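## Task

Transfer the sticky-note block from the desk to the counter, without knocking any desk carton onto the floor and without the robot toppling or being left leaning.

## Robot and tools

ROBOT. A LinearBot: a base that can drive in any direction, a column roughly 1.7 m high, and a carriage riding on it (lift_m) that holds two identical six-joint arms, each ending in a two-finger gripper. Each arm base sits near 0.57 m + lift_m above the floor; parts of the carriage stick out about 0.15 m lower. A hand reaches 0.78 m from its shoulder but only about 0.38 m beneath the arm base. The hand is about 0.16 m long and 0.1 m wide (0.14 m when open); the wrist camera protrudes 0.11 m from the joint-6 axis on one side; fingertips are about 0.005 m thick in the closing direction and 0.02 m wide. Parked joints 1 to 6: 0, 0.05, 0.05, 1.45, 0, 0; parked, the robot is about 0.85 m wide and 0.65 m long. Cameras: carriage_camera is fixed, facing forward, tilted about 20 degrees down; left_wrist_camera and right_wrist_camera look out beyond the fingertips. The carriage camera and parked fingertips rise up to about 0.45 m above the arm bases. Loose objects may occasionally get a brief shove from outside.

FRAMES. Base frame, metres: origin on the floor below the base centre, x forward, y left, z up. left_hand and right_hand are the midpoint between each hand's pads, in this frame; quat_wxyz rotates base axes into hand axes (hand z along the fingers, hand y the opening direction; an upward-pointing hand with joints 1, 5, 6 at 0 gives (1, 0, 0, 0)). base_odometry is in the frame the base had at scene start, counts wheel rotation only (slip looks like travel), heading in rad, left positive, -3.142 to 3.142; after turns or long strafes it may be a degree or two off.

move. Arguments: base, joints, speeds, min_time_s, cameras. All motions in one call begin together. base holds exactly one key, an offset from where the last state report put the base: translate_m (m, forward +, -2 to 2), strafe_m (m, left +, -2 to 2) or rotate_rad (rad, counter-clockwise +, -6.3 to 6.3). joints is a single flat object covering lift and both arms, keyed by name, each value an absolute target: lift_m 0 to 1 m; for left_ and right_: joint1_rad -2.617 to 3.054 (yaw about vertical, 0 ahead, + left), joint2_rad 0 to 3.141 (shoulder: 0 upper arm level pointing back, 1.57 vertical, 3.14 level pointing forward), joint3_rad 0 to 3.141 (elbow: 0 folded, 3.14 straight), joint4_rad -1.57 to 1.57 (wrist pitch, + lifts tips), joint5_rad -1.57 to 1.57 (wrist yaw, + swings tips to the right, opposite sense to joint 1), joint6_rad -2.094 to 2.094 (roll about the finger axis, + clockwise seen from the forearm), gripper_m 0 to 0.093 m (pad gap). Tolerances for done: lift 0.004, joint1 0.02, joint2 0.105, joint3 0.06, joint4 0.04, joint5 0.025, joint6 0.02, gripper 0.004. speeds caps top speed for this call only: translate_m and strafe_m 0.02 to 0.5 m/s, rotate_rad 0.05 to 1.57 rad/s, lift_m 0.08 to 0.25 m/s; the maximum is the default. min_time_s (0.1 to 8 s) sets a minimum duration for every arm and gripper motion in the call. cameras: a list of names; omitted, null or ["all"] gives every camera, [] none. An empty move just reports. Unknown keys make a call invalid; out-of-range values get it refused. One action runs at most 15 s; a drive is cut off at 14 s (time_out). Anything not named may still be chasing an earlier target. After a refusal, or a stop that blocks a call, the later move, wait and finished_scene calls in the same reply are skipped; an invalid call does not skip them.

wait: seconds 0 to 10, plus cameras; the robot keeps its last commands. zoom_image: camera and region [x0, y0, x1, y1] in pixels from the top-left, at most 504 by 504, only for a camera in the newest images. finished_scene: scene is the current scene number; irreversible; the goal must hold after the robot leaves it; the result reports success and the next task.

RESULTS. pictures lists the image order; frames can lag the state slightly. The move line reads done or the worst status. Status words: done (for the base, wheels turned the full amount, slip included); off_target (stopped short, may keep pushing); contact_stop and time_out (target dropped, holds in place); not_followed (a self-collision check withheld that arm's targets, though its gripper still acts, and it may retry later); limit_stop_at_motor_heat (resend the target). on_its_own lists uncommanded behaviour; held at means target, not reading. motor_effort is percent of maximum, + toward larger values, peak in brackets, with sizable error; ignore drive_wheels sign; lift effort falling during a descent means a hand or load is resting on something. Joint torques follow joint order, include arm weight, and joints 1 to 3 wrap at ±28 N m. A gripper firmly holding a part reads a bit narrower than it (sometimes up to 0.002 m wider); closed on nothing, 0.000 to 0.003. To release, command well above the reading.

ARM HINTS. Reported hand positions are optimistic; the real hand usually sits lower, especially far out, and 1 kg can sag it 7 to 25 cm. Large arm moves without min_time_s may wander about 2 cm off a straight path. Small turns may not happen.

AVOID. Tipping: worst with a high carriage, outstretched or loaded arms, pushing or pulling, sudden stops; only images reveal a lean. Arms touching or pressing each other (gripping the other arm's fingers counts); a hard press ends the scene. To clear a withheld pair, send one arm its current readings with joint 1 swung away, then the other in a later call. Drops, releasing moving objects, slams, hard hits or shoves, cartons pushed off the desk. The base ignores arm contact, so drives can bend arms into furniture; backing under a table edge can topple the robot. If pinned, drive about 0.2 m back along the incoming path (undo a turn) or raise the lift. Heat: stretched or loaded arms, or arms pushing toward unreachable poses, warm up even while replies are being composed, since the scene keeps running; MOTOR HOT appears at 75 °C, and at 100 °C the arm goes limp for 30 to 60 s (OVER-TEMPERATURE FAULT), possibly without warning. Park arms to cool them.

Each tool is called by a JSON object that holds its "fn" and its "kwargs".

## Session

{"fn": "move", "kwargs": {}}

Scene clock: 0.00 s.
Joint torques (N m): no reading
base_odometry: x=+0.000 y=+0.000 heading=+0.000
base_status: not commanded
joint_positions: lift_m=+0.300 left_joint1_rad=-0.010 left_joint2_rad=+0.044 left_joint3_rad=+0.048 left_joint4_rad=+1.430 left_joint5_rad=-0.008 left_joint6_rad=-0.004 left_gripper_m=+0.09396 right_joint1_rad=-0.011 right_joint2_rad=+0.047 right_joint3_rad=+0.039 right_joint4_rad=+1.421 right_joint5_rad=-0.003 right_joint6_rad=-0.048 right_gripper_m=+0.09396
joint_status: not commanded
motor_effort: lift_m=+29 drive_wheels=-1
left_hand: x=+0.2675 y=+0.3100 z=+1.2842 quat_wxyz=(+0.998, -0.004, +0.069, -0.007) (m; base frame)
right_hand: x=+0.2731 y=-0.3089 z=+1.2813 quat_wxyz=(+0.996, -0.003, +0.079, -0.029) (m; base frame)
pictures: carriage_camera, left_wrist_camera, right_wrist_camera
Images, in order (width x height): carriage_camera 504x504, left_wrist_camera 504x504, right_wrist_camera 504x504.

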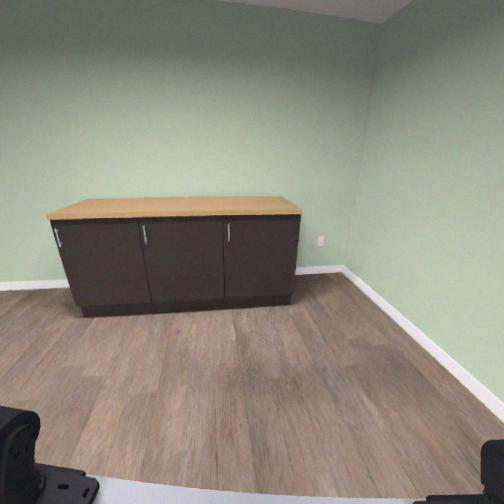

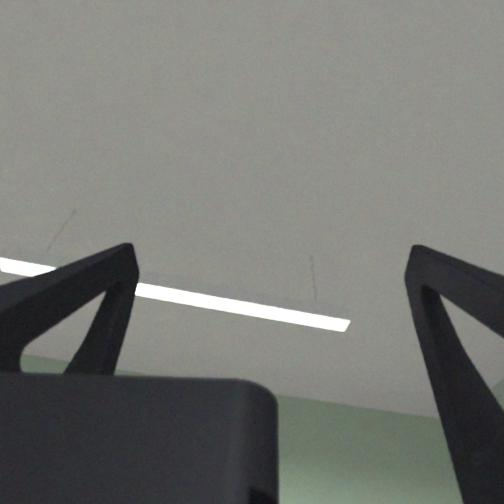

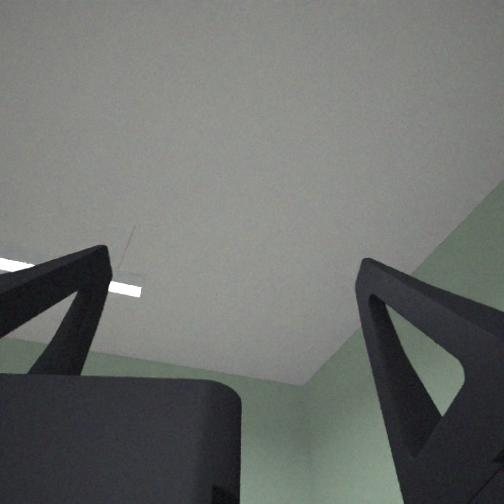

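{"fn": "move", "kwargs": {"base": {"rotate_rad": 1.2}, "cameras": ["carriage_camera"]}}

{"fn": "move", "kwargs": {"base": {"rotate_rad": 1.2}, "cameras": ["carriage_camera"]}}

Scene clock: 5.87 s.
Joint torques (N m): left_arm=[0.61 4.3 5.93 -0.22 -0.1 -0.04] | right_arm=[-0.08 4.22 7.24 -0.04 0 -0.12]
move: done
base_odometry: x=+0.000 y=+0.000 heading=+1.200
base_status: done
joint_positions: lift_m=+0.300 left_joint1_rad=-0.010 left_joint2_rad=+0.044 left_joint3_rad=+0.048 left_joint4_rad=+1.430 left_joint5_rad=-0.008 left_joint6_rad=-0.004 left_gripper_m=+0.09396 right_joint1_rad=-0.011 right_joint2_rad=+0.047 right_joint3_rad=+0.039 right_joint4_rad=+1.420 right_joint5_rad=-0.003 right_joint6_rad=-0.048 right_gripper_m=+0.09396
joint_status: not commanded
motor_effort: lift_m=+30(30) drive_wheels=+6(20)
left_hand: x=+0.2675 y=+0.3100 z=+1.2842 quat_wxyz=(+0.998, -0.004, +0.069, -0.007) (m; base frame)
right_hand: x=+0.2733 y=-0.3089 z=+1.2813 quat_wxyz=(+0.996, -0.003, +0.079, -0.029) (m; base frame)
pictures: carriage_camera
Images, in order (width x height): carriage_camera 504x504.

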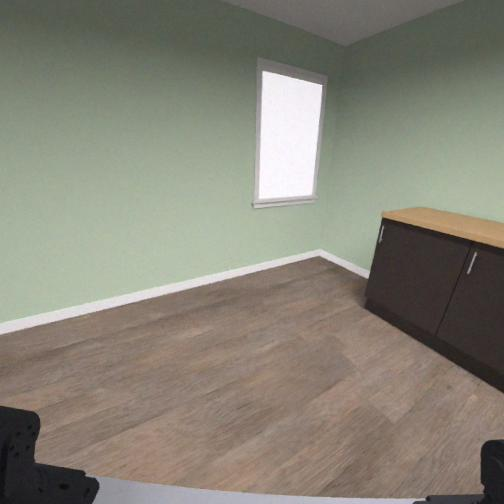

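Scene clock: 8.63 s.
Joint torques (N m): left_arm=[0.69 4.3 6.01 -0.21 -0.15 -0.04] | right_arm=[-0.01 4.27 7.23 -0.03 0 -0.11]
move: done
base_odometry: x=+0.000 y=+0.000 heading=+2.399
base_status: done
joint_positions: lift_m=+0.300 left_joint1_rad=-0.010 left_joint2_rad=+0.044 left_joint3_rad=+0.048 left_joint4_rad=+1.429 left_joint5_rad=-0.008 left_joint6_rad=-0.004 left_gripper_m=+0.09397 right_joint1_rad=-0.011 right_joint2_rad=+0.047 right_joint3_rad=+0.039 right_joint4_rad=+1.420 right_joint5_rad=-0.003 right_joint6_rad=-0.048 right_gripper_m=+0.09397
joint_status: not commanded
motor_effort: lift_m=+30(30) drive_wheels=+6(13)
left_hand: x=+0.2676 y=+0.3100 z=+1.2841 quat_wxyz=(+0.998, -0.004, +0.069, -0.007) (m; base frame)
right_hand: x=+0.2734 y=-0.3089 z=+1.2813 quat_wxyz=(+0.996, -0.003, +0.079, -0.029) (m; base frame)
pictures: carriage_camera
Images, in order (width x height): carriage_camera 504x504.

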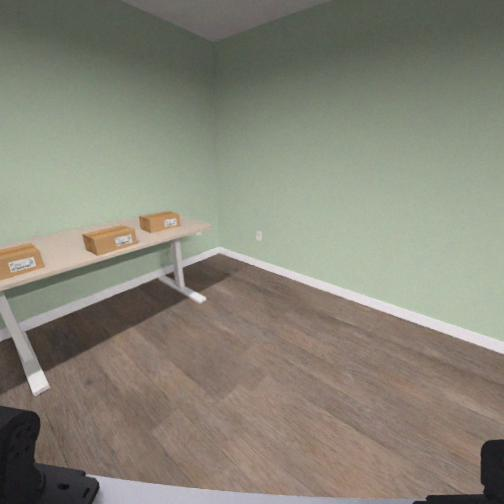

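{"fn": "move", "kwargs": {"base": {"rotate_rad": 0.742}, "cameras": ["carriage_camera"]}}

{"fn": "zoom_image", "kwargs": {"camera": "carriage_camera", "region": [60, 180, 400, 320]}}

Scene clock: 15.80 s.
Joint torques (N m): left_arm=[0.65 4.31 5.97 -0.21 -0.09 -0.05] | right_arm=[-0.05 4.22 7.2 -0.06 0.02 -0.11]
move: done
base_odometry: x=+0.000 y=+0.000 heading=+3.140
base_status: done
joint_positions: lift_m=+0.300 left_joint1_rad=-0.010 left_joint2_rad=+0.044 left_joint3_rad=+0.048 left_joint4_rad=+1.429 left_joint5_rad=-0.008 left_joint6_rad=-0.004 left_gripper_m=+0.09397 right_joint1_rad=-0.011 right_joint2_rad=+0.047 right_joint3_rad=+0.039 right_joint4_rad=+1.420 right_joint5_rad=-0.003 right_joint6_rad=-0.048 right_gripper_m=+0.09397
joint_status: not commanded
motor_effort: lift_m=+30(30) drive_wheels=+6(13)
left_hand: x=+0.2676 y=+0.3100 z=+1.2841 quat_wxyz=(+0.998, -0.004, +0.069, -0.007) (m; base frame)
right_hand: x=+0.2733 y=-0.3089 z=+1.2813 quat_wxyz=(+0.996, -0.003, +0.079, -0.029) (m; base frame)
pictures: carriage_camera
Images, in order (width x height): carriage_camera 504x504.

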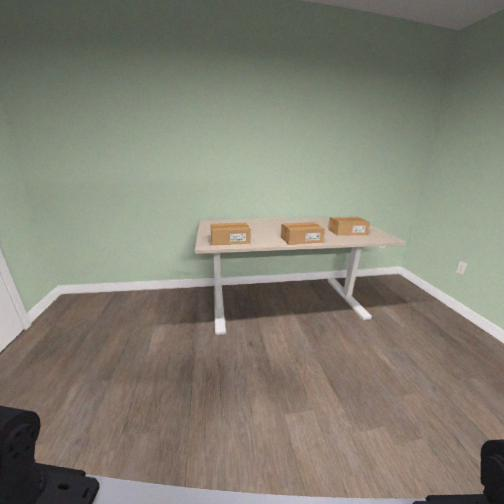

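Scaled by 1.482 from the camera's 504x504 image, which has a finer 720x720 frame.

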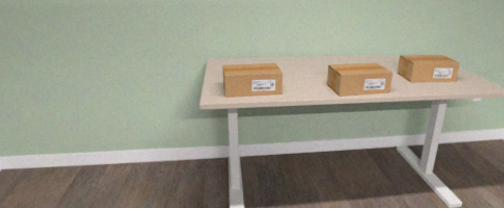

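{"fn": "move", "kwargs": {"joints": {"left_joint2_rad": 1.0, "left_joint3_rad": 1.2, "left_joint4_rad": 0.0, "right_joint2_rad": 1.0, "right_joint3_rad": 1.2, "right_joint4_rad": 0.0, "lift_m": 0.6}, "cameras": ["carriage_camera"]}}

{"fn": "move", "kwargs": {"joints": {"right_joint2_rad": 1.57, "right_joint3_rad": 1.57, "right_joint4_rad": 0.0, "left_joint2_rad": 1.57, "left_joint3_rad": 1.57, "left_joint4_rad": -1.2}, "cameras": ["carriage_camera", "left_wrist_camera"]}}

{"fn": "move", "kwargs": {"joints": {"right_joint2_rad": 1.57, "right_joint3_rad": 1.0, "right_joint4_rad": -1.0, "left_joint2_rad": 2.0, "left_joint3_rad": 1.8, "left_joint4_rad": -1.2}, "cameras": ["carriage_camera", "left_wrist_camera"]}}

Scene clock: 44.80 s.
Joint torques (N m): left_arm=[0.53 -2.14 9.05 2.3 -0.12 -0.05] | right_arm=[-0.02 -2.09 10 2.15 0 -0.11]
move: done
base_odometry: x=+0.000 y=+0.000 heading=+3.141
base_status: not commanded
joint_positions: lift_m=+0.600 left_joint1_rad=-0.010 left_joint2_rad=+0.998 left_joint3_rad=+1.186 left_joint4_rad=+0.021 left_joint5_rad=-0.008 left_joint6_rad=-0.004 left_gripper_m=+0.09397 right_joint1_rad=-0.011 right_joint2_rad=+1.000 right_joint3_rad=+1.183 right_joint4_rad=+0.011 right_joint5_rad=-0.003 right_joint6_rad=-0.048 right_gripper_m=+0.09397
joint_status: all done
motor_effort: lift_m=+31(39) drive_wheels=+8(9)
left_hand: x=+0.5795 y=+0.3069 z=+1.6457 quat_wxyz=(+0.777, -0.001, +0.629, -0.003) (m; base frame)
right_hand: x=+0.5814 y=-0.3123 z=+1.6409 quat_wxyz=(+0.772, -0.013, +0.635, -0.022) (m; base frame)
pictures: carriage_camera
Images, in order (width x height): carriage_camera 504x504.

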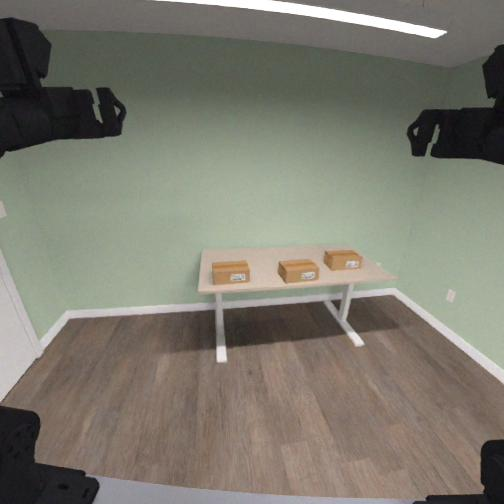

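Scene clock: 46.47 s.
Joint torques (N m): left_arm=[0.57 -6.95 9.76 1.32 -0.12 -0.03] | right_arm=[-0.05 -8.44 11.69 2.42 0.01 -0.11]
move: done
base_odometry: x=+0.000 y=+0.000 heading=+3.141
base_status: not commanded
joint_positions: lift_m=+0.600 left_joint1_rad=-0.010 left_joint2_rad=+1.558 left_joint3_rad=+1.546 left_joint4_rad=-1.182 left_joint5_rad=-0.008 left_joint6_rad=-0.004 left_gripper_m=+0.09397 right_joint1_rad=-0.011 right_joint2_rad=+1.576 right_joint3_rad=+1.542 right_joint4_rad=-0.005 right_joint5_rad=-0.003 right_joint6_rad=-0.048 right_gripper_m=+0.09397
joint_status: all done
motor_effort: lift_m=+31(31) drive_wheels=+6(8)
left_hand: x=+0.5856 y=+0.3068 z=+1.3603 quat_wxyz=(+0.187, +0.002, +0.982, +0.003) (m; base frame)
right_hand: x=+0.7466 y=-0.3141 z=+1.5740 quat_wxyz=(+0.693, -0.014, +0.721, -0.019) (m; base frame)
pictures: carriage_camera, left_wrist_camera
Images, in order (width x height): carriage_camera 504x504, left_wrist_camera 504x504.

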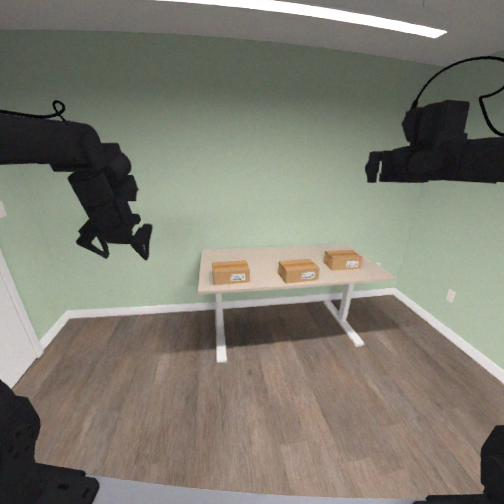

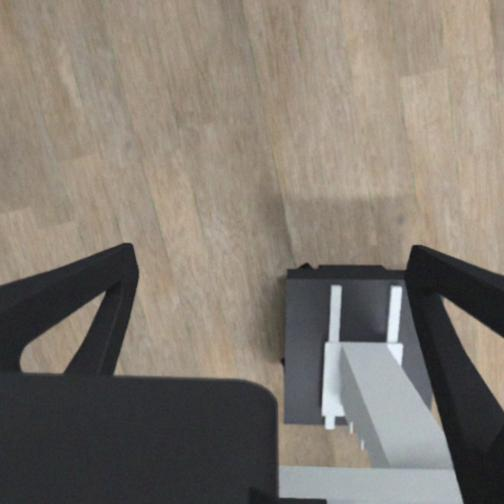

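Scene clock: 47.97 s.
Joint torques (N m): left_arm=[0.59 -11.86 9.36 0.87 -0.12 -0.05] | right_arm=[-0.03 -6.63 6.78 0.24 0 -0.11]
move: done
base_odometry: x=+0.000 y=+0.000 heading=+3.141
base_status: not commanded
joint_positions: lift_m=+0.600 left_joint1_rad=-0.010 left_joint2_rad=+1.993 left_joint3_rad=+1.778 left_joint4_rad=-1.190 left_joint5_rad=-0.008 left_joint6_rad=-0.004 left_gripper_m=+0.09397 right_joint1_rad=-0.011 right_joint2_rad=+1.575 right_joint3_rad=+1.001 right_joint4_rad=-0.983 right_joint5_rad=-0.003 right_joint6_rad=-0.048 right_gripper_m=+0.09397
joint_status: all done
motor_effort: lift_m=+31(31) drive_wheels=+6(8)
left_hand: x=+0.6536 y=+0.3062 z=+1.2727 quat_wxyz=(+0.083, +0.003, +0.997, +0.003) (m; base frame)
right_hand: x=+0.4956 y=-0.3113 z=+1.2033 quat_wxyz=(+0.007, -0.019, +1.000, +0.001) (m; base frame)
pictures: carriage_camera, left_wrist_camera
Images, in order (width x height): carriage_camera 504x504, left_wrist_camera 504x504.

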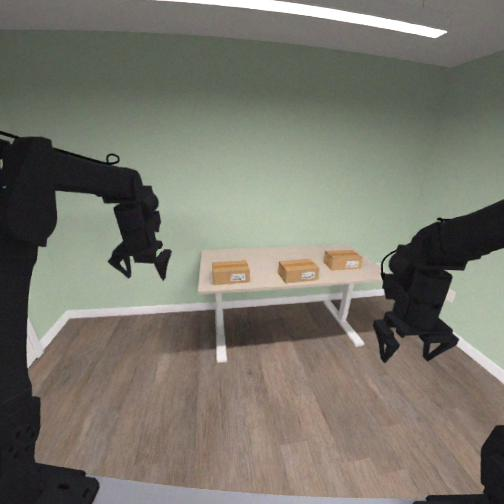

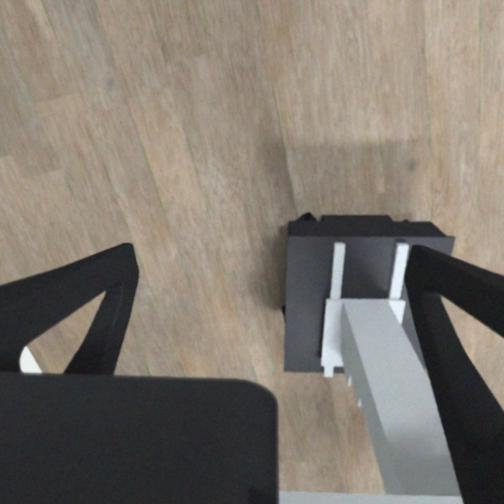

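{"fn": "move", "kwargs": {"joints": {"right_joint1_rad": 0.5, "left_joint1_rad": -0.5, "left_joint2_rad": 1.57, "left_joint3_rad": 1.57, "left_joint4_rad": -1.57, "right_joint2_rad": 1.57, "right_joint3_rad": 1.57, "right_joint4_rad": -1.57}, "cameras": ["carriage_camera"]}}

{"fn": "move", "kwargs": {"joints": {"right_joint1_rad": 0.0, "left_joint1_rad": 0.0, "left_joint4_rad": 0.0, "left_joint5_rad": 0.6, "right_joint6_rad": 0.8}, "cameras": ["carriage_camera", "right_wrist_camera"]}}

Scene clock: 96.77 s.
Joint torques (N m): left_arm=[0.34 -8.18 5.33 0.44 -0.15 -0.05] | right_arm=[0.38 -6.74 9.39 0.17 0.01 -0.11]
move: done
base_odometry: x=+0.000 y=+0.000 heading=+3.141
base_status: not commanded
joint_positions: lift_m=+0.600 left_joint1_rad=-0.496 left_joint2_rad=+1.577 left_joint3_rad=+1.583 left_joint4_rad=-1.555 left_joint5_rad=-0.005 left_joint6_rad=-0.004 left_gripper_m=+0.09398 right_joint1_rad=+0.495 right_joint2_rad=+1.575 right_joint3_rad=+1.547 right_joint4_rad=-1.543 right_joint5_rad=-0.002 right_joint6_rad=-0.048 right_gripper_m=+0.09398
joint_status: all done
joint sent to its limit — right_joint4_rad, lower limit.
motor_effort: lift_m=+31(31) drive_wheels=+6(9)
left_hand: x=+0.4721 y=+0.1804 z=+1.3476 quat_wxyz=(+0.012, +0.244, +0.970, +0.000) (m; base frame)
right_hand: x=+0.4680 y=-0.1814 z=+1.3390 quat_wxyz=(-0.001, -0.268, +0.963, +0.001) (m; base frame)
pictures: carriage_camera
Images, in order (width x height): carriage_camera 504x504.

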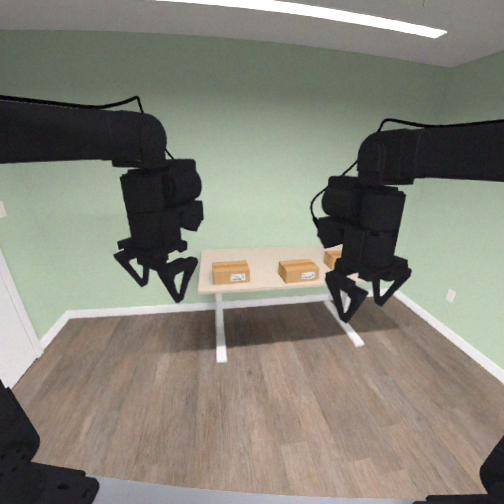

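Scene clock: 98.60 s.
Joint torques (N m): left_arm=[0.88 -9.74 6.83 2.61 -0.04 -0.05] | right_arm=[-0.42 -6.74 9.33 0.15 0.06 0.02]
move: done
base_odometry: x=+0.000 y=+0.000 heading=+3.141
base_status: not commanded
joint_positions: lift_m=+0.600 left_joint1_rad=-0.004 left_joint2_rad=+1.577 left_joint3_rad=+1.583 left_joint4_rad=-0.007 left_joint5_rad=+0.592 left_joint6_rad=-0.004 left_gripper_m=+0.09398 right_joint1_rad=+0.004 right_joint2_rad=+1.575 right_joint3_rad=+1.547 right_joint4_rad=-1.545 right_joint5_rad=-0.002 right_joint6_rad=+0.786 right_gripper_m=+0.09399
joint_status: all done
motor_effort: lift_m=+31(31) drive_wheels=+7(9)
left_hand: x=+0.7152 y=+0.2112 z=+1.5933 quat_wxyz=(+0.675, +0.206, +0.677, -0.209) (m; base frame)
right_hand: x=+0.4999 y=-0.3075 z=+1.3390 quat_wxyz=(-0.002, +0.381, +0.925, +0.001) (m; base frame)
pictures: carriage_camera, right_wrist_camera
Images, in order (width x height): carriage_camera 504x504, right_wrist_camera 504x504.

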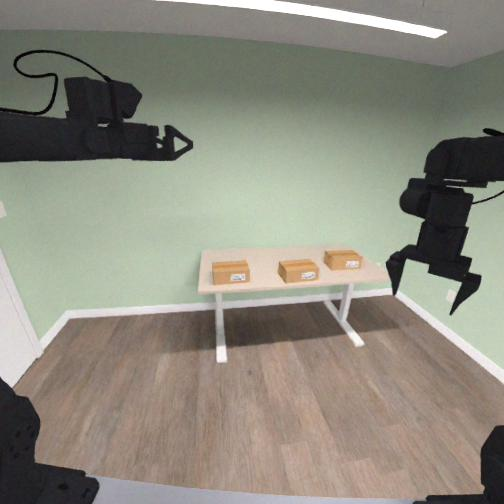

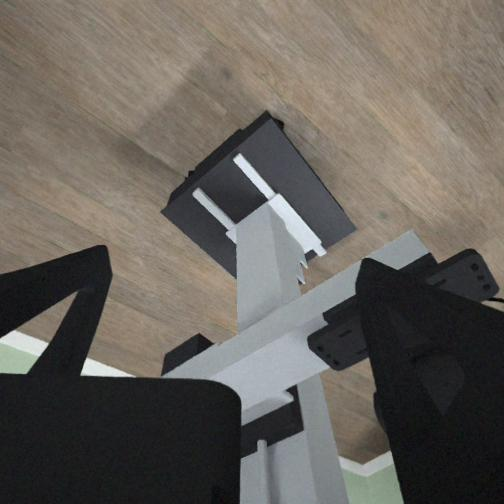

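{"fn": "zoom_image", "kwargs": {"camera": "carriage_camera", "region": [180, 220, 420, 310]}}

{"fn": "move", "kwargs": {"joints": {"left_joint1_rad": 0, "left_joint2_rad": 0.05, "left_joint3_rad": 0.05, "left_joint4_rad": 1.45, "left_joint5_rad": 0, "left_joint6_rad": 0, "right_joint1_rad": 0, "right_joint2_rad": 0.05, "right_joint3_rad": 0.05, "right_joint4_rad": 1.45, "right_joint5_rad": 0, "right_joint6_rad": 0, "lift_m": 0.9}, "base": {"translate_m": 0.5}, "cameras": ["carriage_camera"]}}

{"fn": "zoom_image", "kwargs": {"camera": "carriage_camera", "region": [150, 220, 450, 400]}}

Scaled by 2.100 from the camera's 504x504 image, which has a finer 720x720 frame.

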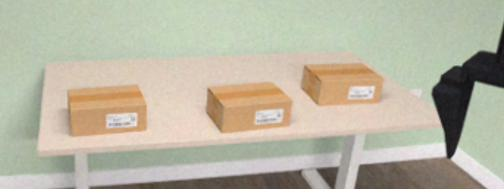

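Scene clock: 118.73 s.
Joint torques (N m): left_arm=[0.92 3.33 4.88 -0.05 -0.22 -0.01] | right_arm=[-0.38 3.52 6.11 0.08 0.03 -0.26]
move: done
base_odometry: x=-0.500 y=+0.000 heading=+3.142
base_status: done
joint_positions: lift_m=+0.900 left_joint1_rad=-0.004 left_joint2_rad=+0.061 left_joint3_rad=+0.061 left_joint4_rad=+1.438 left_joint5_rad=+0.007 left_joint6_rad=-0.004 left_gripper_m=+0.09398 right_joint1_rad=+0.004 right_joint2_rad=+0.055 right_joint3_rad=+0.054 right_joint4_rad=+1.434 right_joint5_rad=-0.002 right_joint6_rad=+0.014 right_gripper_m=+0.09399
joint_status: all done
motor_effort: lift_m=+31(38) drive_wheels=-8(22)
left_hand: x=+0.2668 y=+0.3076 z=+1.8876 quat_wxyz=(+0.998, +0.004, +0.066, -0.004) (m; base frame)
right_hand: x=+0.2680 y=-0.3084 z=+1.8858 quat_wxyz=(+0.998, -0.001, +0.069, +0.009) (m; base frame)
pictures: carriage_camera
Images, in order (width x height): carriage_camera 504x504.

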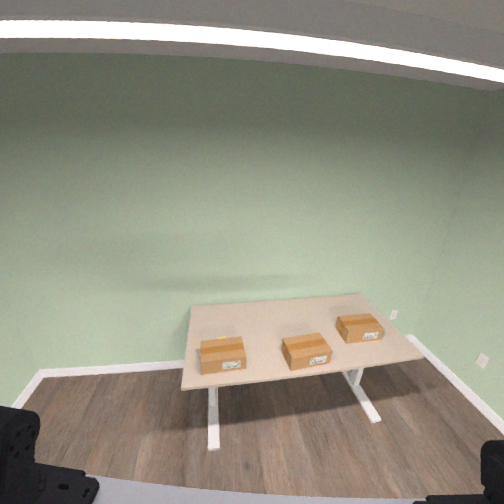

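Scaled by 1.680 from the camera's 504x504 image, which has a finer 720x720 frame.

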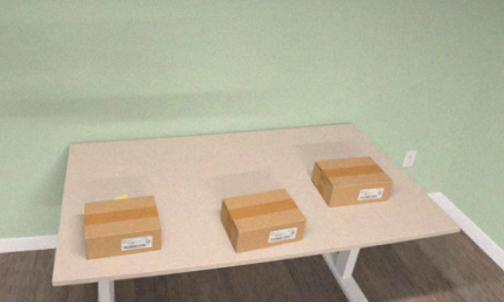

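{"fn": "move", "kwargs": {"base": {"rotate_rad": 0.148}, "cameras": []}}

{"fn": "move", "kwargs": {"base": {"translate_m": 0.4}, "joints": {"lift_m": 0.7}, "cameras": []}}

{"fn": "move", "kwargs": {"base": {"strafe_m": 0.28}, "cameras": ["carriage_camera"]}}

{"fn": "zoom_image", "kwargs": {"camera": "carriage_camera", "region": [200, 200, 500, 504]}}

Scene clock: 198.00 s.
Joint torques (N m): left_arm=[0.92 3.33 4.85 -0.11 -0.18 -0.01] | right_arm=[-0.38 3.59 6.05 0.02 0.02 -0.25]
move: done
base_odometry: x=-0.500 y=+0.000 heading=-2.994
base_status: done
joint_positions: lift_m=+0.900 left_joint1_rad=-0.003 left_joint2_rad=+0.061 left_joint3_rad=+0.061 left_joint4_rad=+1.441 left_joint5_rad=+0.005 left_joint6_rad=-0.004 left_gripper_m=+0.09398 right_joint1_rad=+0.004 right_joint2_rad=+0.055 right_joint3_rad=+0.054 right_joint4_rad=+1.438 right_joint5_rad=-0.002 right_joint6_rad=+0.014 right_gripper_m=+0.09399
joint_status: not commanded
motor_effort: lift_m=+31(32) drive_wheels=+3(10)
left_hand: x=+0.2659 y=+0.3080 z=+1.8878 quat_wxyz=(+0.998, +0.002, +0.065, -0.004) (m; base frame)
right_hand: x=+0.2668 y=-0.3084 z=+1.8860 quat_wxyz=(+0.998, -0.001, +0.067, +0.009) (m; base frame)
pictures: none
No camera images: "cameras" was empty.

Scene clock: 200.83 s.
Joint torques (N m): left_arm=[0.87 3.9 5.23 -0.16 -0.19 -0.01] | right_arm=[-0.38 4.03 6.57 -0.03 0.03 -0.25]
move: done
base_odometry: x=-0.896 y=-0.060 heading=-2.993
base_status: done
joint_positions: lift_m=+0.700 left_joint1_rad=-0.003 left_joint2_rad=+0.055 left_joint3_rad=+0.058 left_joint4_rad=+1.444 left_joint5_rad=+0.005 left_joint6_rad=-0.004 left_gripper_m=+0.09398 right_joint1_rad=+0.004 right_joint2_rad=+0.050 right_joint3_rad=+0.050 right_joint4_rad=+1.443 right_joint5_rad=-0.002 right_joint6_rad=+0.013 right_gripper_m=+0.09399
joint_status: all done
motor_effort: lift_m=+28(29) drive_wheels=-9(20)
left_hand: x=+0.2641 y=+0.3081 z=+1.6875 quat_wxyz=(+0.998, +0.002, +0.061, -0.004) (m; base frame)
right_hand: x=+0.2657 y=-0.3084 z=+1.6851 quat_wxyz=(+0.998, -0.001, +0.064, +0.009) (m; base frame)
pictures: none
No camera images: "cameras" was empty.

Scene clock: 203.37 s.
Joint torques (N m): left_arm=[0.79 3.93 5.09 -0.18 -0.15 -0.01] | right_arm=[-0.24 4.01 6.52 -0.04 0.03 -0.25]
move: done
base_odometry: x=-0.855 y=-0.337 heading=-2.993
base_status: done
joint_positions: lift_m=+0.700 left_joint1_rad=-0.003 left_joint2_rad=+0.055 left_joint3_rad=+0.058 left_joint4_rad=+1.445 left_joint5_rad=+0.003 left_joint6_rad=-0.004 left_gripper_m=+0.09398 right_joint1_rad=+0.003 right_joint2_rad=+0.050 right_joint3_rad=+0.050 right_joint4_rad=+1.443 right_joint5_rad=-0.002 right_joint6_rad=+0.012 right_gripper_m=+0.09399
joint_status: not commanded
motor_effort: lift_m=+28(28) drive_wheels=-4(12)
left_hand: x=+0.2639 y=+0.3085 z=+1.6875 quat_wxyz=(+0.998, +0.001, +0.061, -0.003) (m; base frame)
right_hand: x=+0.2657 y=-0.3085 z=+1.6851 quat_wxyz=(+0.998, -0.001, +0.064, +0.008) (m; base frame)
pictures: carriage_camera
Images, in order (width x height): carriage_camera 504x504.

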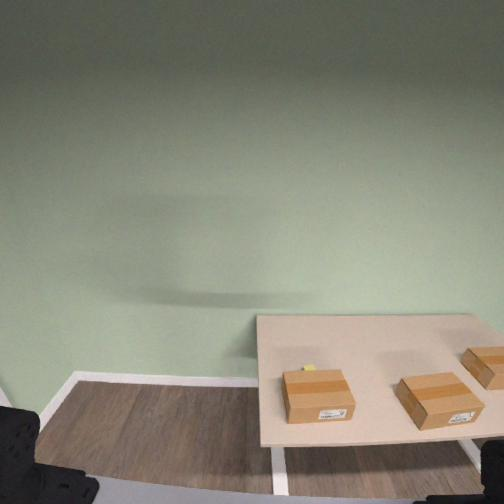

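Scaled by 1.658 from the camera's 504x504 image, which has a finer 720x720 frame.

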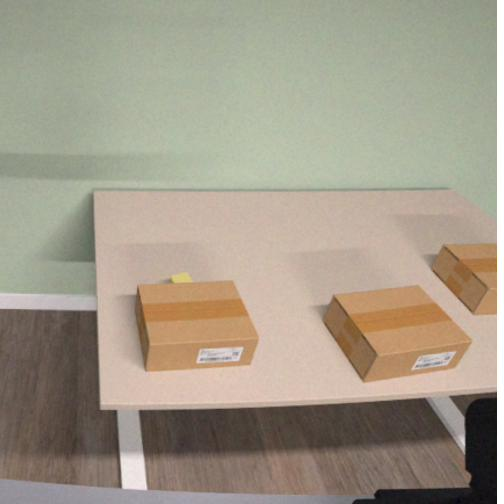

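{"fn": "move", "kwargs": {"base": {"translate_m": 0.25}, "speeds": {"translate_m": 0.2}, "cameras": ["carriage_camera"]}}

{"fn": "move", "kwargs": {"joints": {"lift_m": 0.45, "right_joint1_rad": 0.07, "right_joint2_rad": 1.57, "right_joint3_rad": 1.57, "right_joint4_rad": -1.57}, "cameras": ["carriage_camera", "right_wrist_camera"]}}

Scene clock: 219.63 s.
Joint torques (N m): left_arm=[0.84 3.9 5.09 -0.18 -0.16 -0.01] | right_arm=[-0.28 3.97 6.54 -0.06 0.03 -0.23]
move: done
base_odometry: x=-1.102 y=-0.374 heading=-2.993
base_status: done
joint_positions: lift_m=+0.700 left_joint1_rad=-0.003 left_joint2_rad=+0.055 left_joint3_rad=+0.058 left_joint4_rad=+1.446 left_joint5_rad=+0.003 left_joint6_rad=-0.004 left_gripper_m=+0.09398 right_joint1_rad=+0.003 right_joint2_rad=+0.050 right_joint3_rad=+0.050 right_joint4_rad=+1.444 right_joint5_rad=-0.002 right_joint6_rad=+0.012 right_gripper_m=+0.09399
joint_status: not commanded
motor_effort: lift_m=+27(28) drive_wheels=+3(12)
left_hand: x=+0.2638 y=+0.3085 z=+1.6876 quat_wxyz=(+0.998, +0.001, +0.061, -0.003) (m; base frame)
right_hand: x=+0.2653 y=-0.3085 z=+1.6852 quat_wxyz=(+0.998, -0.001, +0.063, +0.008) (m; base frame)
pictures: carriage_camera
Images, in order (width x height): carriage_camera 504x504.

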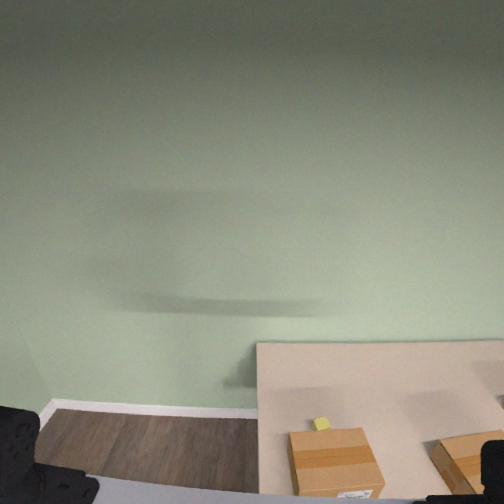

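Scene clock: 221.97 s.
Joint torques (N m): left_arm=[0.83 3.93 5.23 -0.19 -0.16 0] | right_arm=[0.62 -5.87 9.61 0.19 0.04 -0.25]
move: done
base_odometry: x=-1.102 y=-0.374 heading=-2.993
base_status: not commanded
joint_positions: lift_m=+0.450 left_joint1_rad=-0.003 left_joint2_rad=+0.055 left_joint3_rad=+0.057 left_joint4_rad=+1.446 left_joint5_rad=+0.003 left_joint6_rad=-0.004 left_gripper_m=+0.09398 right_joint1_rad=+0.062 right_joint2_rad=+1.567 right_joint3_rad=+1.545 right_joint4_rad=-1.543 right_joint5_rad=-0.002 right_joint6_rad=+0.012 right_gripper_m=+0.09399
joint_status: all done
joint sent to its limit — right_joint4_rad, lower limit.
motor_effort: lift_m=+28(29) drive_wheels=-9(9)
left_hand: x=+0.2641 y=+0.3085 z=+1.4372 quat_wxyz=(+0.998, +0.001, +0.061, -0.003) (m; base frame)
right_hand: x=+0.4988 y=-0.2920 z=+1.1908 quat_wxyz=(+0.003, -0.025, +1.000, +0.001) (m; base frame)
pictures: carriage_camera, right_wrist_camera
Images, in order (width x height): carriage_camera 504x504, right_wrist_camera 504x504.

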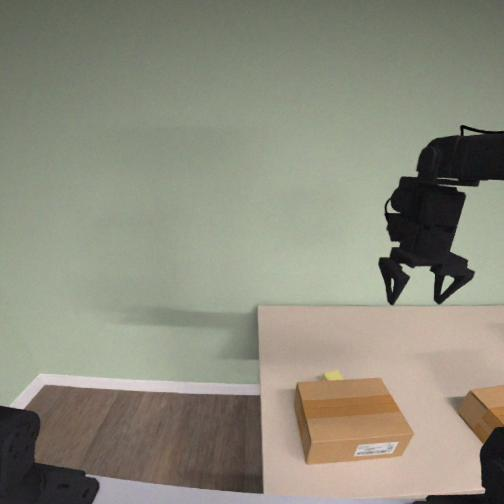

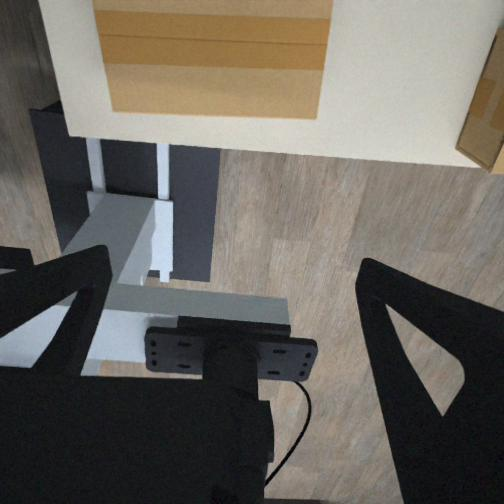

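{"fn": "move", "kwargs": {"joints": {"right_joint1_rad": 0.098, "right_joint2_rad": 2.536, "right_joint3_rad": 2.296, "right_joint4_rad": -1.33}, "min_time_s": 2, "cameras": ["carriage_camera", "right_wrist_camera"]}}

Scene clock: 237.77 s.
Joint torques (N m): left_arm=[0.83 3.96 5.23 -0.19 -0.15 0] | right_arm=[0.64 -13.59 9.59 0.46 0.05 -0.24]
move: done
base_odometry: x=-1.102 y=-0.374 heading=-2.993
base_status: not commanded
joint_positions: lift_m=+0.450 left_joint1_rad=-0.003 left_joint2_rad=+0.055 left_joint3_rad=+0.057 left_joint4_rad=+1.446 left_joint5_rad=+0.003 left_joint6_rad=-0.004 left_gripper_m=+0.09398 right_joint1_rad=+0.091 right_joint2_rad=+2.531 right_joint3_rad=+2.271 right_joint4_rad=-1.349 right_joint5_rad=-0.002 right_joint6_rad=+0.012 right_gripper_m=+0.09399
joint_status: all done
motor_effort: lift_m=+28(28) drive_wheels=-6(9)
left_hand: x=+0.2641 y=+0.3085 z=+1.4372 quat_wxyz=(+0.998, +0.001, +0.061, -0.003) (m; base frame)
right_hand: x=+0.7099 y=-0.2652 z=+1.0187 quat_wxyz=(-0.019, -0.039, +0.999, +0.000) (m; base frame)
pictures: carriage_camera, right_wrist_camera
Images, in order (width x height): carriage_camera 504x504, right_wrist_camera 504x504.

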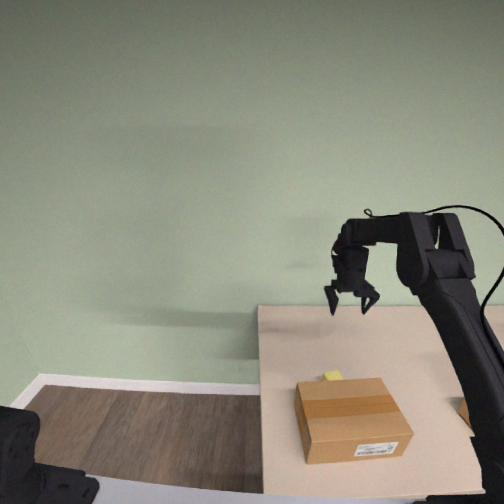

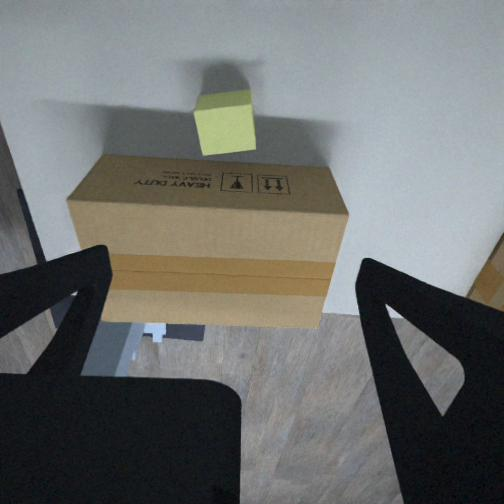

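{"fn": "move", "kwargs": {"joints": {"right_joint1_rad": 0.16, "right_joint2_rad": 2.25, "right_joint3_rad": 2.066, "right_joint4_rad": -1.36, "lift_m": 0.35}, "min_time_s": 2, "cameras": ["carriage_camera", "right_wrist_camera"]}}

{"fn": "zoom_image", "kwargs": {"camera": "right_wrist_camera", "region": [100, 0, 404, 304]}}

Scene clock: 288.40 s.
Joint torques (N m): left_arm=[0.8 3.93 5.29 -0.18 -0.15 -0.01] | right_arm=[0.57 -16.73 6.67 0.19 0.03 -0.23]
move: done
base_odometry: x=-1.102 y=-0.374 heading=-2.993
base_status: not commanded
joint_positions: lift_m=+0.350 left_joint1_rad=-0.003 left_joint2_rad=+0.054 left_joint3_rad=+0.057 left_joint4_rad=+1.446 left_joint5_rad=+0.003 left_joint6_rad=-0.004 left_gripper_m=+0.09398 right_joint1_rad=+0.153 right_joint2_rad=+2.292 right_joint3_rad=+2.071 right_joint4_rad=-1.345 right_joint5_rad=-0.002 right_joint6_rad=+0.012 right_gripper_m=+0.09399
joint_status: all done
motor_effort: lift_m=+28(28) drive_wheels=-6(9)
left_hand: x=+0.2640 y=+0.3085 z=+1.3372 quat_wxyz=(+0.998, +0.001, +0.061, -0.003) (m; base frame)
right_hand: x=+0.6751 y=-0.2404 z=+0.9753 quat_wxyz=(+0.002, -0.070, +0.998, +0.001) (m; base frame)
pictures: carriage_camera, right_wrist_camera
Images, in order (width x height): carriage_camera 504x504, right_wrist_camera 504x504.

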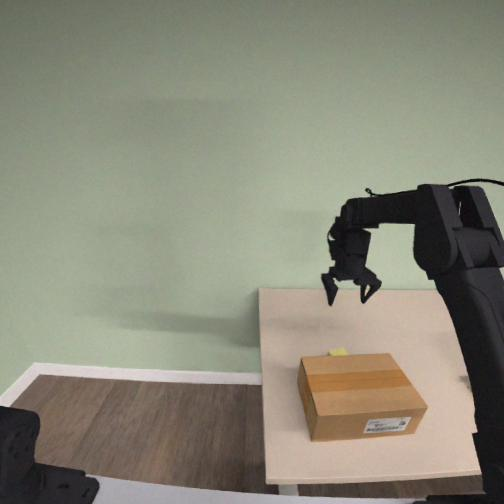

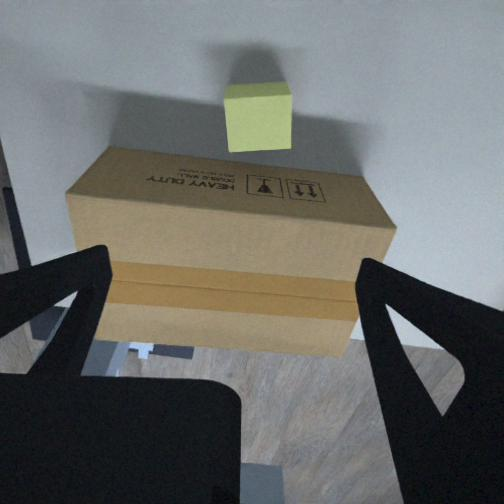

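Scaled by 1.658 from the camera's 504x504 image, which has a finer 720x720 frame.

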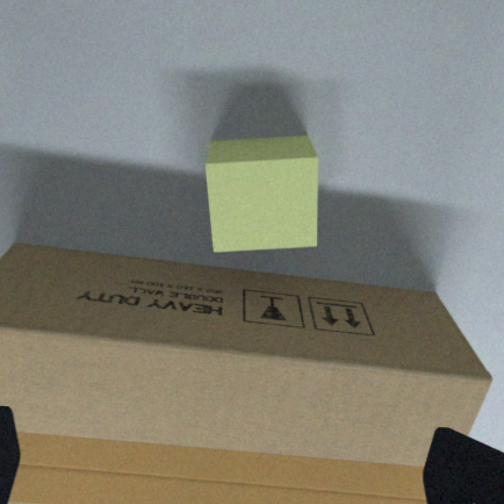

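{"fn": "move", "kwargs": {"joints": {"right_joint1_rad": 0.135, "right_joint2_rad": 2.15, "right_joint3_rad": 1.966, "right_joint4_rad": -1.37, "right_joint6_rad": -0.05, "lift_m": 0.24}, "min_time_s": 1.5, "cameras": ["right_wrist_camera"]}}

{"fn": "zoom_image", "kwargs": {"camera": "right_wrist_camera", "region": [100, 0, 404, 304]}}

Scene clock: 306.90 s.
Joint torques (N m): left_arm=[0.87 3.96 5.34 -0.19 -0.15 0] | right_arm=[-0.61 -15.71 6.61 0.17 0.03 -0.27]
move: done
base_odometry: x=-1.102 y=-0.374 heading=-2.993
base_status: not commanded
joint_positions: lift_m=+0.240 left_joint1_rad=-0.003 left_joint2_rad=+0.054 left_joint3_rad=+0.057 left_joint4_rad=+1.446 left_joint5_rad=+0.003 left_joint6_rad=-0.004 left_gripper_m=+0.09398 right_joint1_rad=+0.142 right_joint2_rad=+2.190 right_joint3_rad=+1.971 right_joint4_rad=-1.354 right_joint5_rad=-0.002 right_joint6_rad=-0.036 right_gripper_m=+0.09399
joint_status: all done
motor_effort: lift_m=+28(28) drive_wheels=-7(8)
left_hand: x=+0.2640 y=+0.3085 z=+1.2271 quat_wxyz=(+0.998, +0.001, +0.061, -0.003) (m; base frame)
right_hand: x=+0.6535 y=-0.2483 z=+0.8829 quat_wxyz=(-0.001, -0.089, +0.996, +0.001) (m; base frame)
pictures: right_wrist_camera
Images, in order (width x height): right_wrist_camera 504x504.

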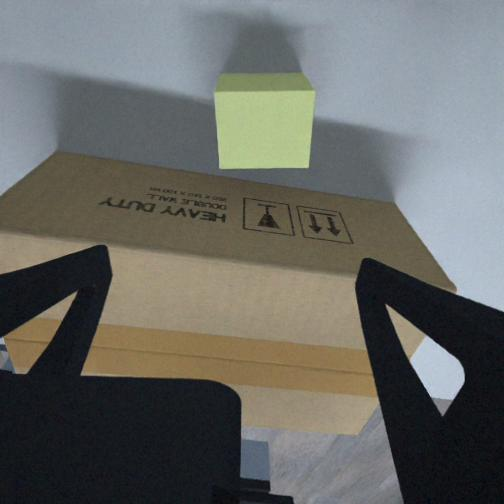

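Scaled by 1.658 from the camera's 504x504 image, which has a finer 720x720 frame.

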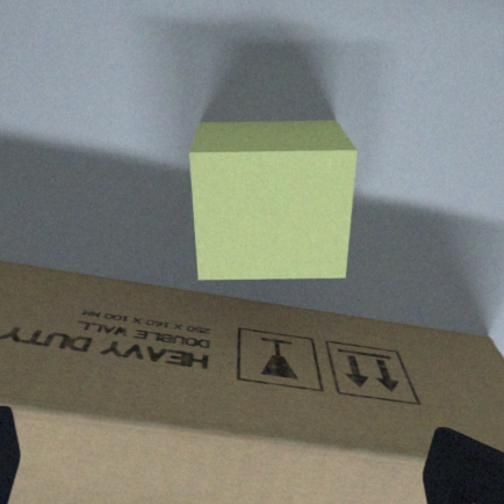

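{"fn": "move", "kwargs": {"joints": {"right_joint1_rad": 0.105, "right_joint2_rad": 2.25, "right_joint3_rad": 2.035, "right_joint4_rad": -1.36, "right_joint6_rad": -0.075, "lift_m": 0.20}, "min_time_s": 1.5, "cameras": ["right_wrist_camera"]}}

{"fn": "zoom_image", "kwargs": {"camera": "right_wrist_camera", "region": [100, 0, 404, 304]}}

Scene clock: 352.87 s.
Joint torques (N m): left_arm=[0.83 4.01 5.41 -0.19 -0.17 -0.01] | right_arm=[-0.64 -11.62 9.76 0.28 0.03 -0.27]
move: done
base_odometry: x=-1.102 y=-0.374 heading=-2.993
base_status: not commanded
joint_positions: lift_m=+0.200 left_joint1_rad=-0.003 left_joint2_rad=+0.054 left_joint3_rad=+0.056 left_joint4_rad=+1.446 left_joint5_rad=+0.003 left_joint6_rad=-0.004 left_gripper_m=+0.09398 right_joint1_rad=+0.112 right_joint2_rad=+2.243 right_joint3_rad=+2.010 right_joint4_rad=-1.356 right_joint5_rad=-0.002 right_joint6_rad=-0.061 right_gripper_m=+0.09399
joint_status: all done
motor_effort: lift_m=+28(29) drive_wheels=-6(9)
left_hand: x=+0.2641 y=+0.3085 z=+1.1868 quat_wxyz=(+0.998, +0.001, +0.061, -0.003) (m; base frame)
right_hand: x=+0.6620 y=-0.2601 z=+0.8304 quat_wxyz=(-0.009, -0.086, +0.996, +0.001) (m; base frame)
pictures: right_wrist_camera
Images, in order (width x height): right_wrist_camera 504x504.

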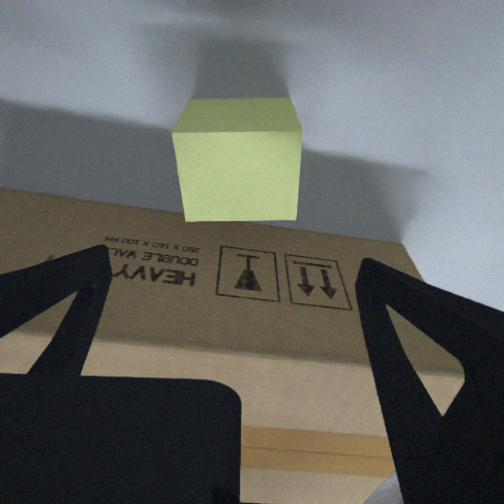

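Scaled by 1.658 from the camera's 504x504 image, which has a finer 720x720 frame.

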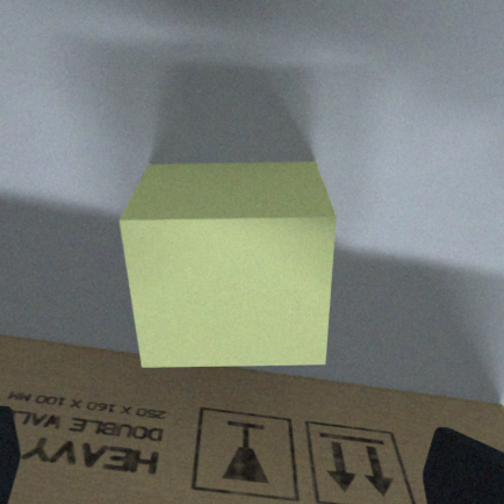

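{"fn": "move", "kwargs": {"joints": {"right_joint2_rad": 2.265, "right_joint3_rad": 2.06, "right_joint4_rad": -1.35, "lift_m": 0.16}, "min_time_s": 1.0, "speeds": {"lift_m": 0.08}, "cameras": ["right_wrist_camera", "carriage_camera"]}}

Scene clock: 365.13 s.
Joint torques (N m): left_arm=[0.81 4.05 5.45 -0.18 -0.16 -0.01] | right_arm=[-0.66 -11.89 9.73 0.4 0.03 -0.25]
move: done
base_odometry: x=-1.102 y=-0.374 heading=-2.993
base_status: not commanded
joint_positions: lift_m=+0.160 left_joint1_rad=-0.003 left_joint2_rad=+0.053 left_joint3_rad=+0.056 left_joint4_rad=+1.446 left_joint5_rad=+0.003 left_joint6_rad=-0.004 left_gripper_m=+0.09398 right_joint1_rad=+0.112 right_joint2_rad=+2.261 right_joint3_rad=+2.034 right_joint4_rad=-1.356 right_joint5_rad=-0.002 right_joint6_rad=-0.062 right_gripper_m=+0.09399
joint_status: all done
motor_effort: lift_m=+27(29) drive_wheels=+3(8)
left_hand: x=+0.2640 y=+0.3085 z=+1.1469 quat_wxyz=(+0.998, +0.001, +0.061, -0.003) (m; base frame)
right_hand: x=+0.6674 y=-0.2595 z=+0.7894 quat_wxyz=(-0.006, -0.087, +0.996, +0.001) (m; base frame)
pictures: carriage_camera, right_wrist_camera
Images, in order (width x height): carriage_camera 504x504, right_wrist_camera 504x504.

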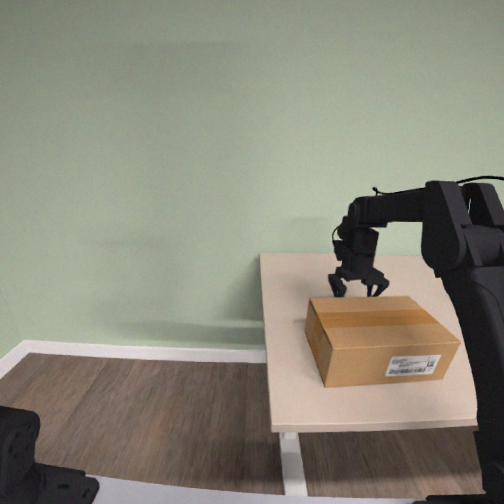

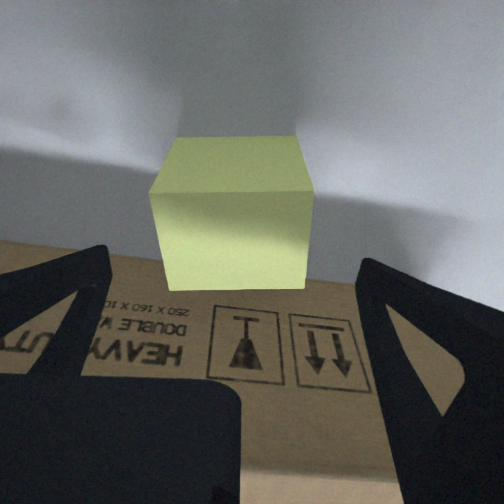

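{"fn": "move", "kwargs": {"joints": {"right_joint2_rad": 2.285, "right_joint3_rad": 2.075, "right_joint4_rad": -1.35, "lift_m": 0.132}, "min_time_s": 1.0, "speeds": {"lift_m": 0.08}, "cameras": ["right_wrist_camera"]}}

{"fn": "move", "kwargs": {"joints": {"right_gripper_m": 0.050}, "min_time_s": 1.5, "cameras": ["right_wrist_camera"]}}

Scene clock: 374.07 s.
Joint torques (N m): left_arm=[0.8 4.04 5.44 -0.18 -0.16 -0.03] | right_arm=[-0.72 -11.85 9.69 0.39 0.04 -0.25]
move: done
base_odometry: x=-1.102 y=-0.374 heading=-2.993
base_status: not commanded
joint_positions: lift_m=+0.132 left_joint1_rad=-0.003 left_joint2_rad=+0.053 left_joint3_rad=+0.056 left_joint4_rad=+1.446 left_joint5_rad=+0.003 left_joint6_rad=-0.004 left_gripper_m=+0.09398 right_joint1_rad=+0.112 right_joint2_rad=+2.279 right_joint3_rad=+2.050 right_joint4_rad=-1.356 right_joint5_rad=-0.002 right_joint6_rad=-0.062 right_gripper_m=+0.09399
joint_status: all done
motor_effort: lift_m=+28(29) drive_wheels=+4(8)
left_hand: x=+0.2640 y=+0.3085 z=+1.1188 quat_wxyz=(+0.998, +0.001, +0.061, -0.003) (m; base frame)
right_hand: x=+0.6704 y=-0.2592 z=+0.7577 quat_wxyz=(-0.007, -0.087, +0.996, +0.001) (m; base frame)
pictures: right_wrist_camera
Images, in order (width x height): right_wrist_camera 504x504.

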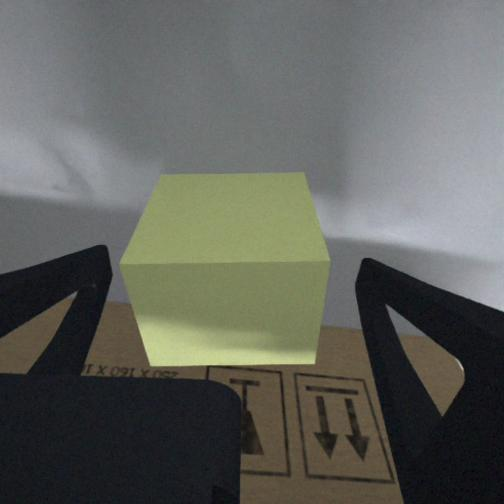

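Scene clock: 375.87 s.
Joint torques (N m): left_arm=[0.81 4.04 5.39 -0.19 -0.16 0] | right_arm=[-0.69 -11.89 9.69 0.38 0.03 -0.25]
move: done
base_odometry: x=-1.102 y=-0.374 heading=-2.993
base_status: not commanded
joint_positions: lift_m=+0.132 left_joint1_rad=-0.003 left_joint2_rad=+0.053 left_joint3_rad=+0.056 left_joint4_rad=+1.446 left_joint5_rad=+0.003 left_joint6_rad=-0.004 left_gripper_m=+0.09398 right_joint1_rad=+0.112 right_joint2_rad=+2.279 right_joint3_rad=+2.050 right_joint4_rad=-1.356 right_joint5_rad=-0.002 right_joint6_rad=-0.062 right_gripper_m=+0.05309
joint_status: all done
motor_effort: lift_m=+28(28) drive_wheels=+3(5)
left_hand: x=+0.2640 y=+0.3085 z=+1.1188 quat_wxyz=(+0.998, +0.001, +0.061, -0.003) (m; base frame)
right_hand: x=+0.6704 y=-0.2592 z=+0.7577 quat_wxyz=(-0.007, -0.087, +0.996, +0.001) (m; base frame)
pictures: right_wrist_camera
Images, in order (width x height): right_wrist_camera 504x504.

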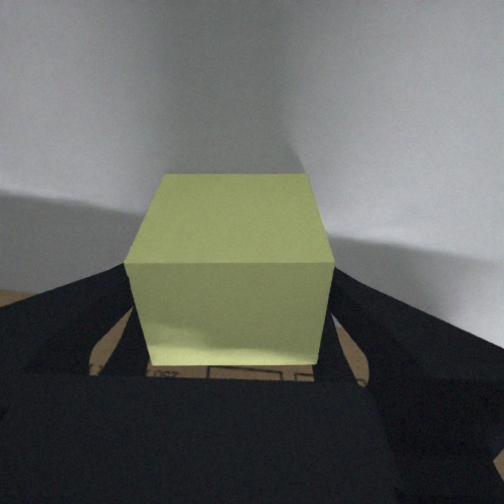

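{"fn": "move", "kwargs": {"joints": {"right_gripper_m": 0.047}, "min_time_s": 0.5, "cameras": []}}

{"fn": "move", "kwargs": {"joints": {"lift_m": 0.20}, "speeds": {"lift_m": 0.1}, "cameras": ["right_wrist_camera"]}}

Scene clock: 380.53 s.
Joint torques (N m): left_arm=[0.83 4.04 5.42 -0.18 -0.16 -0.01] | right_arm=[-0.68 -11.88 9.66 0.39 0.03 -0.24]
move: off_target
base_odometry: x=-1.102 y=-0.374 heading=-2.993
base_status: not commanded
joint_positions: lift_m=+0.132 left_joint1_rad=-0.003 left_joint2_rad=+0.053 left_joint3_rad=+0.056 left_joint4_rad=+1.446 left_joint5_rad=+0.003 left_joint6_rad=-0.004 left_gripper_m=+0.09398 right_joint1_rad=+0.112 right_joint2_rad=+2.279 right_joint3_rad=+2.050 right_joint4_rad=-1.356 right_joint5_rad=-0.002 right_joint6_rad=-0.062 right_gripper_m=+0.05309
joint_status: right_gripper_m off_target (ended at +0.05309, target +0.04700)
motor_effort: lift_m=+28(28) drive_wheels=+4(5)
left_hand: x=+0.2640 y=+0.3085 z=+1.1188 quat_wxyz=(+0.998, +0.001, +0.061, -0.003) (m; base frame)
right_hand: x=+0.6704 y=-0.2592 z=+0.7577 quat_wxyz=(-0.007, -0.087, +0.996, +0.001) (m; base frame)
pictures: none
No camera images: "cameras" was empty.

Scene clock: 381.60 s.
Joint torques (N m): left_arm=[0.83 4.01 5.45 -0.19 -0.16 0] | right_arm=[-0.66 -13.2 9.24 0.37 0.03 -0.25]
move: done
base_odometry: x=-1.102 y=-0.374 heading=-2.993
base_status: not commanded
joint_positions: lift_m=+0.200 left_joint1_rad=-0.003 left_joint2_rad=+0.053 left_joint3_rad=+0.056 left_joint4_rad=+1.446 left_joint5_rad=+0.003 left_joint6_rad=-0.004 left_gripper_m=+0.09398 right_joint1_rad=+0.112 right_joint2_rad=+2.291 right_joint3_rad=+2.055 right_joint4_rad=-1.356 right_joint5_rad=-0.002 right_joint6_rad=-0.062 right_gripper_m=+0.05307
joint_status: all done
motor_effort: lift_m=+31(37) drive_wheels=+4(9)
left_hand: x=+0.2640 y=+0.3085 z=+1.1866 quat_wxyz=(+0.998, +0.001, +0.061, -0.003) (m; base frame)
right_hand: x=+0.6710 y=-0.2591 z=+0.8213 quat_wxyz=(-0.011, -0.087, +0.996, +0.001) (m; base frame)
pictures: right_wrist_camera
Images, in order (width x height): right_wrist_camera 504x504.

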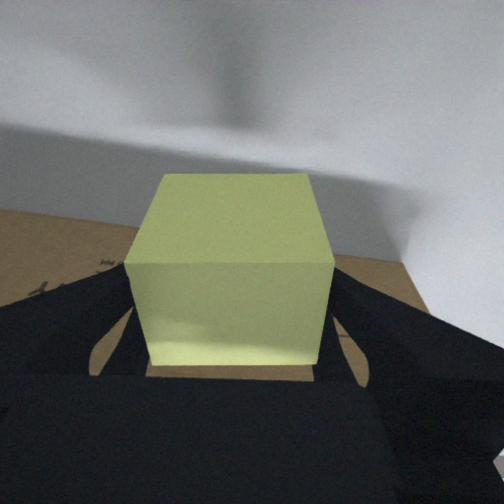

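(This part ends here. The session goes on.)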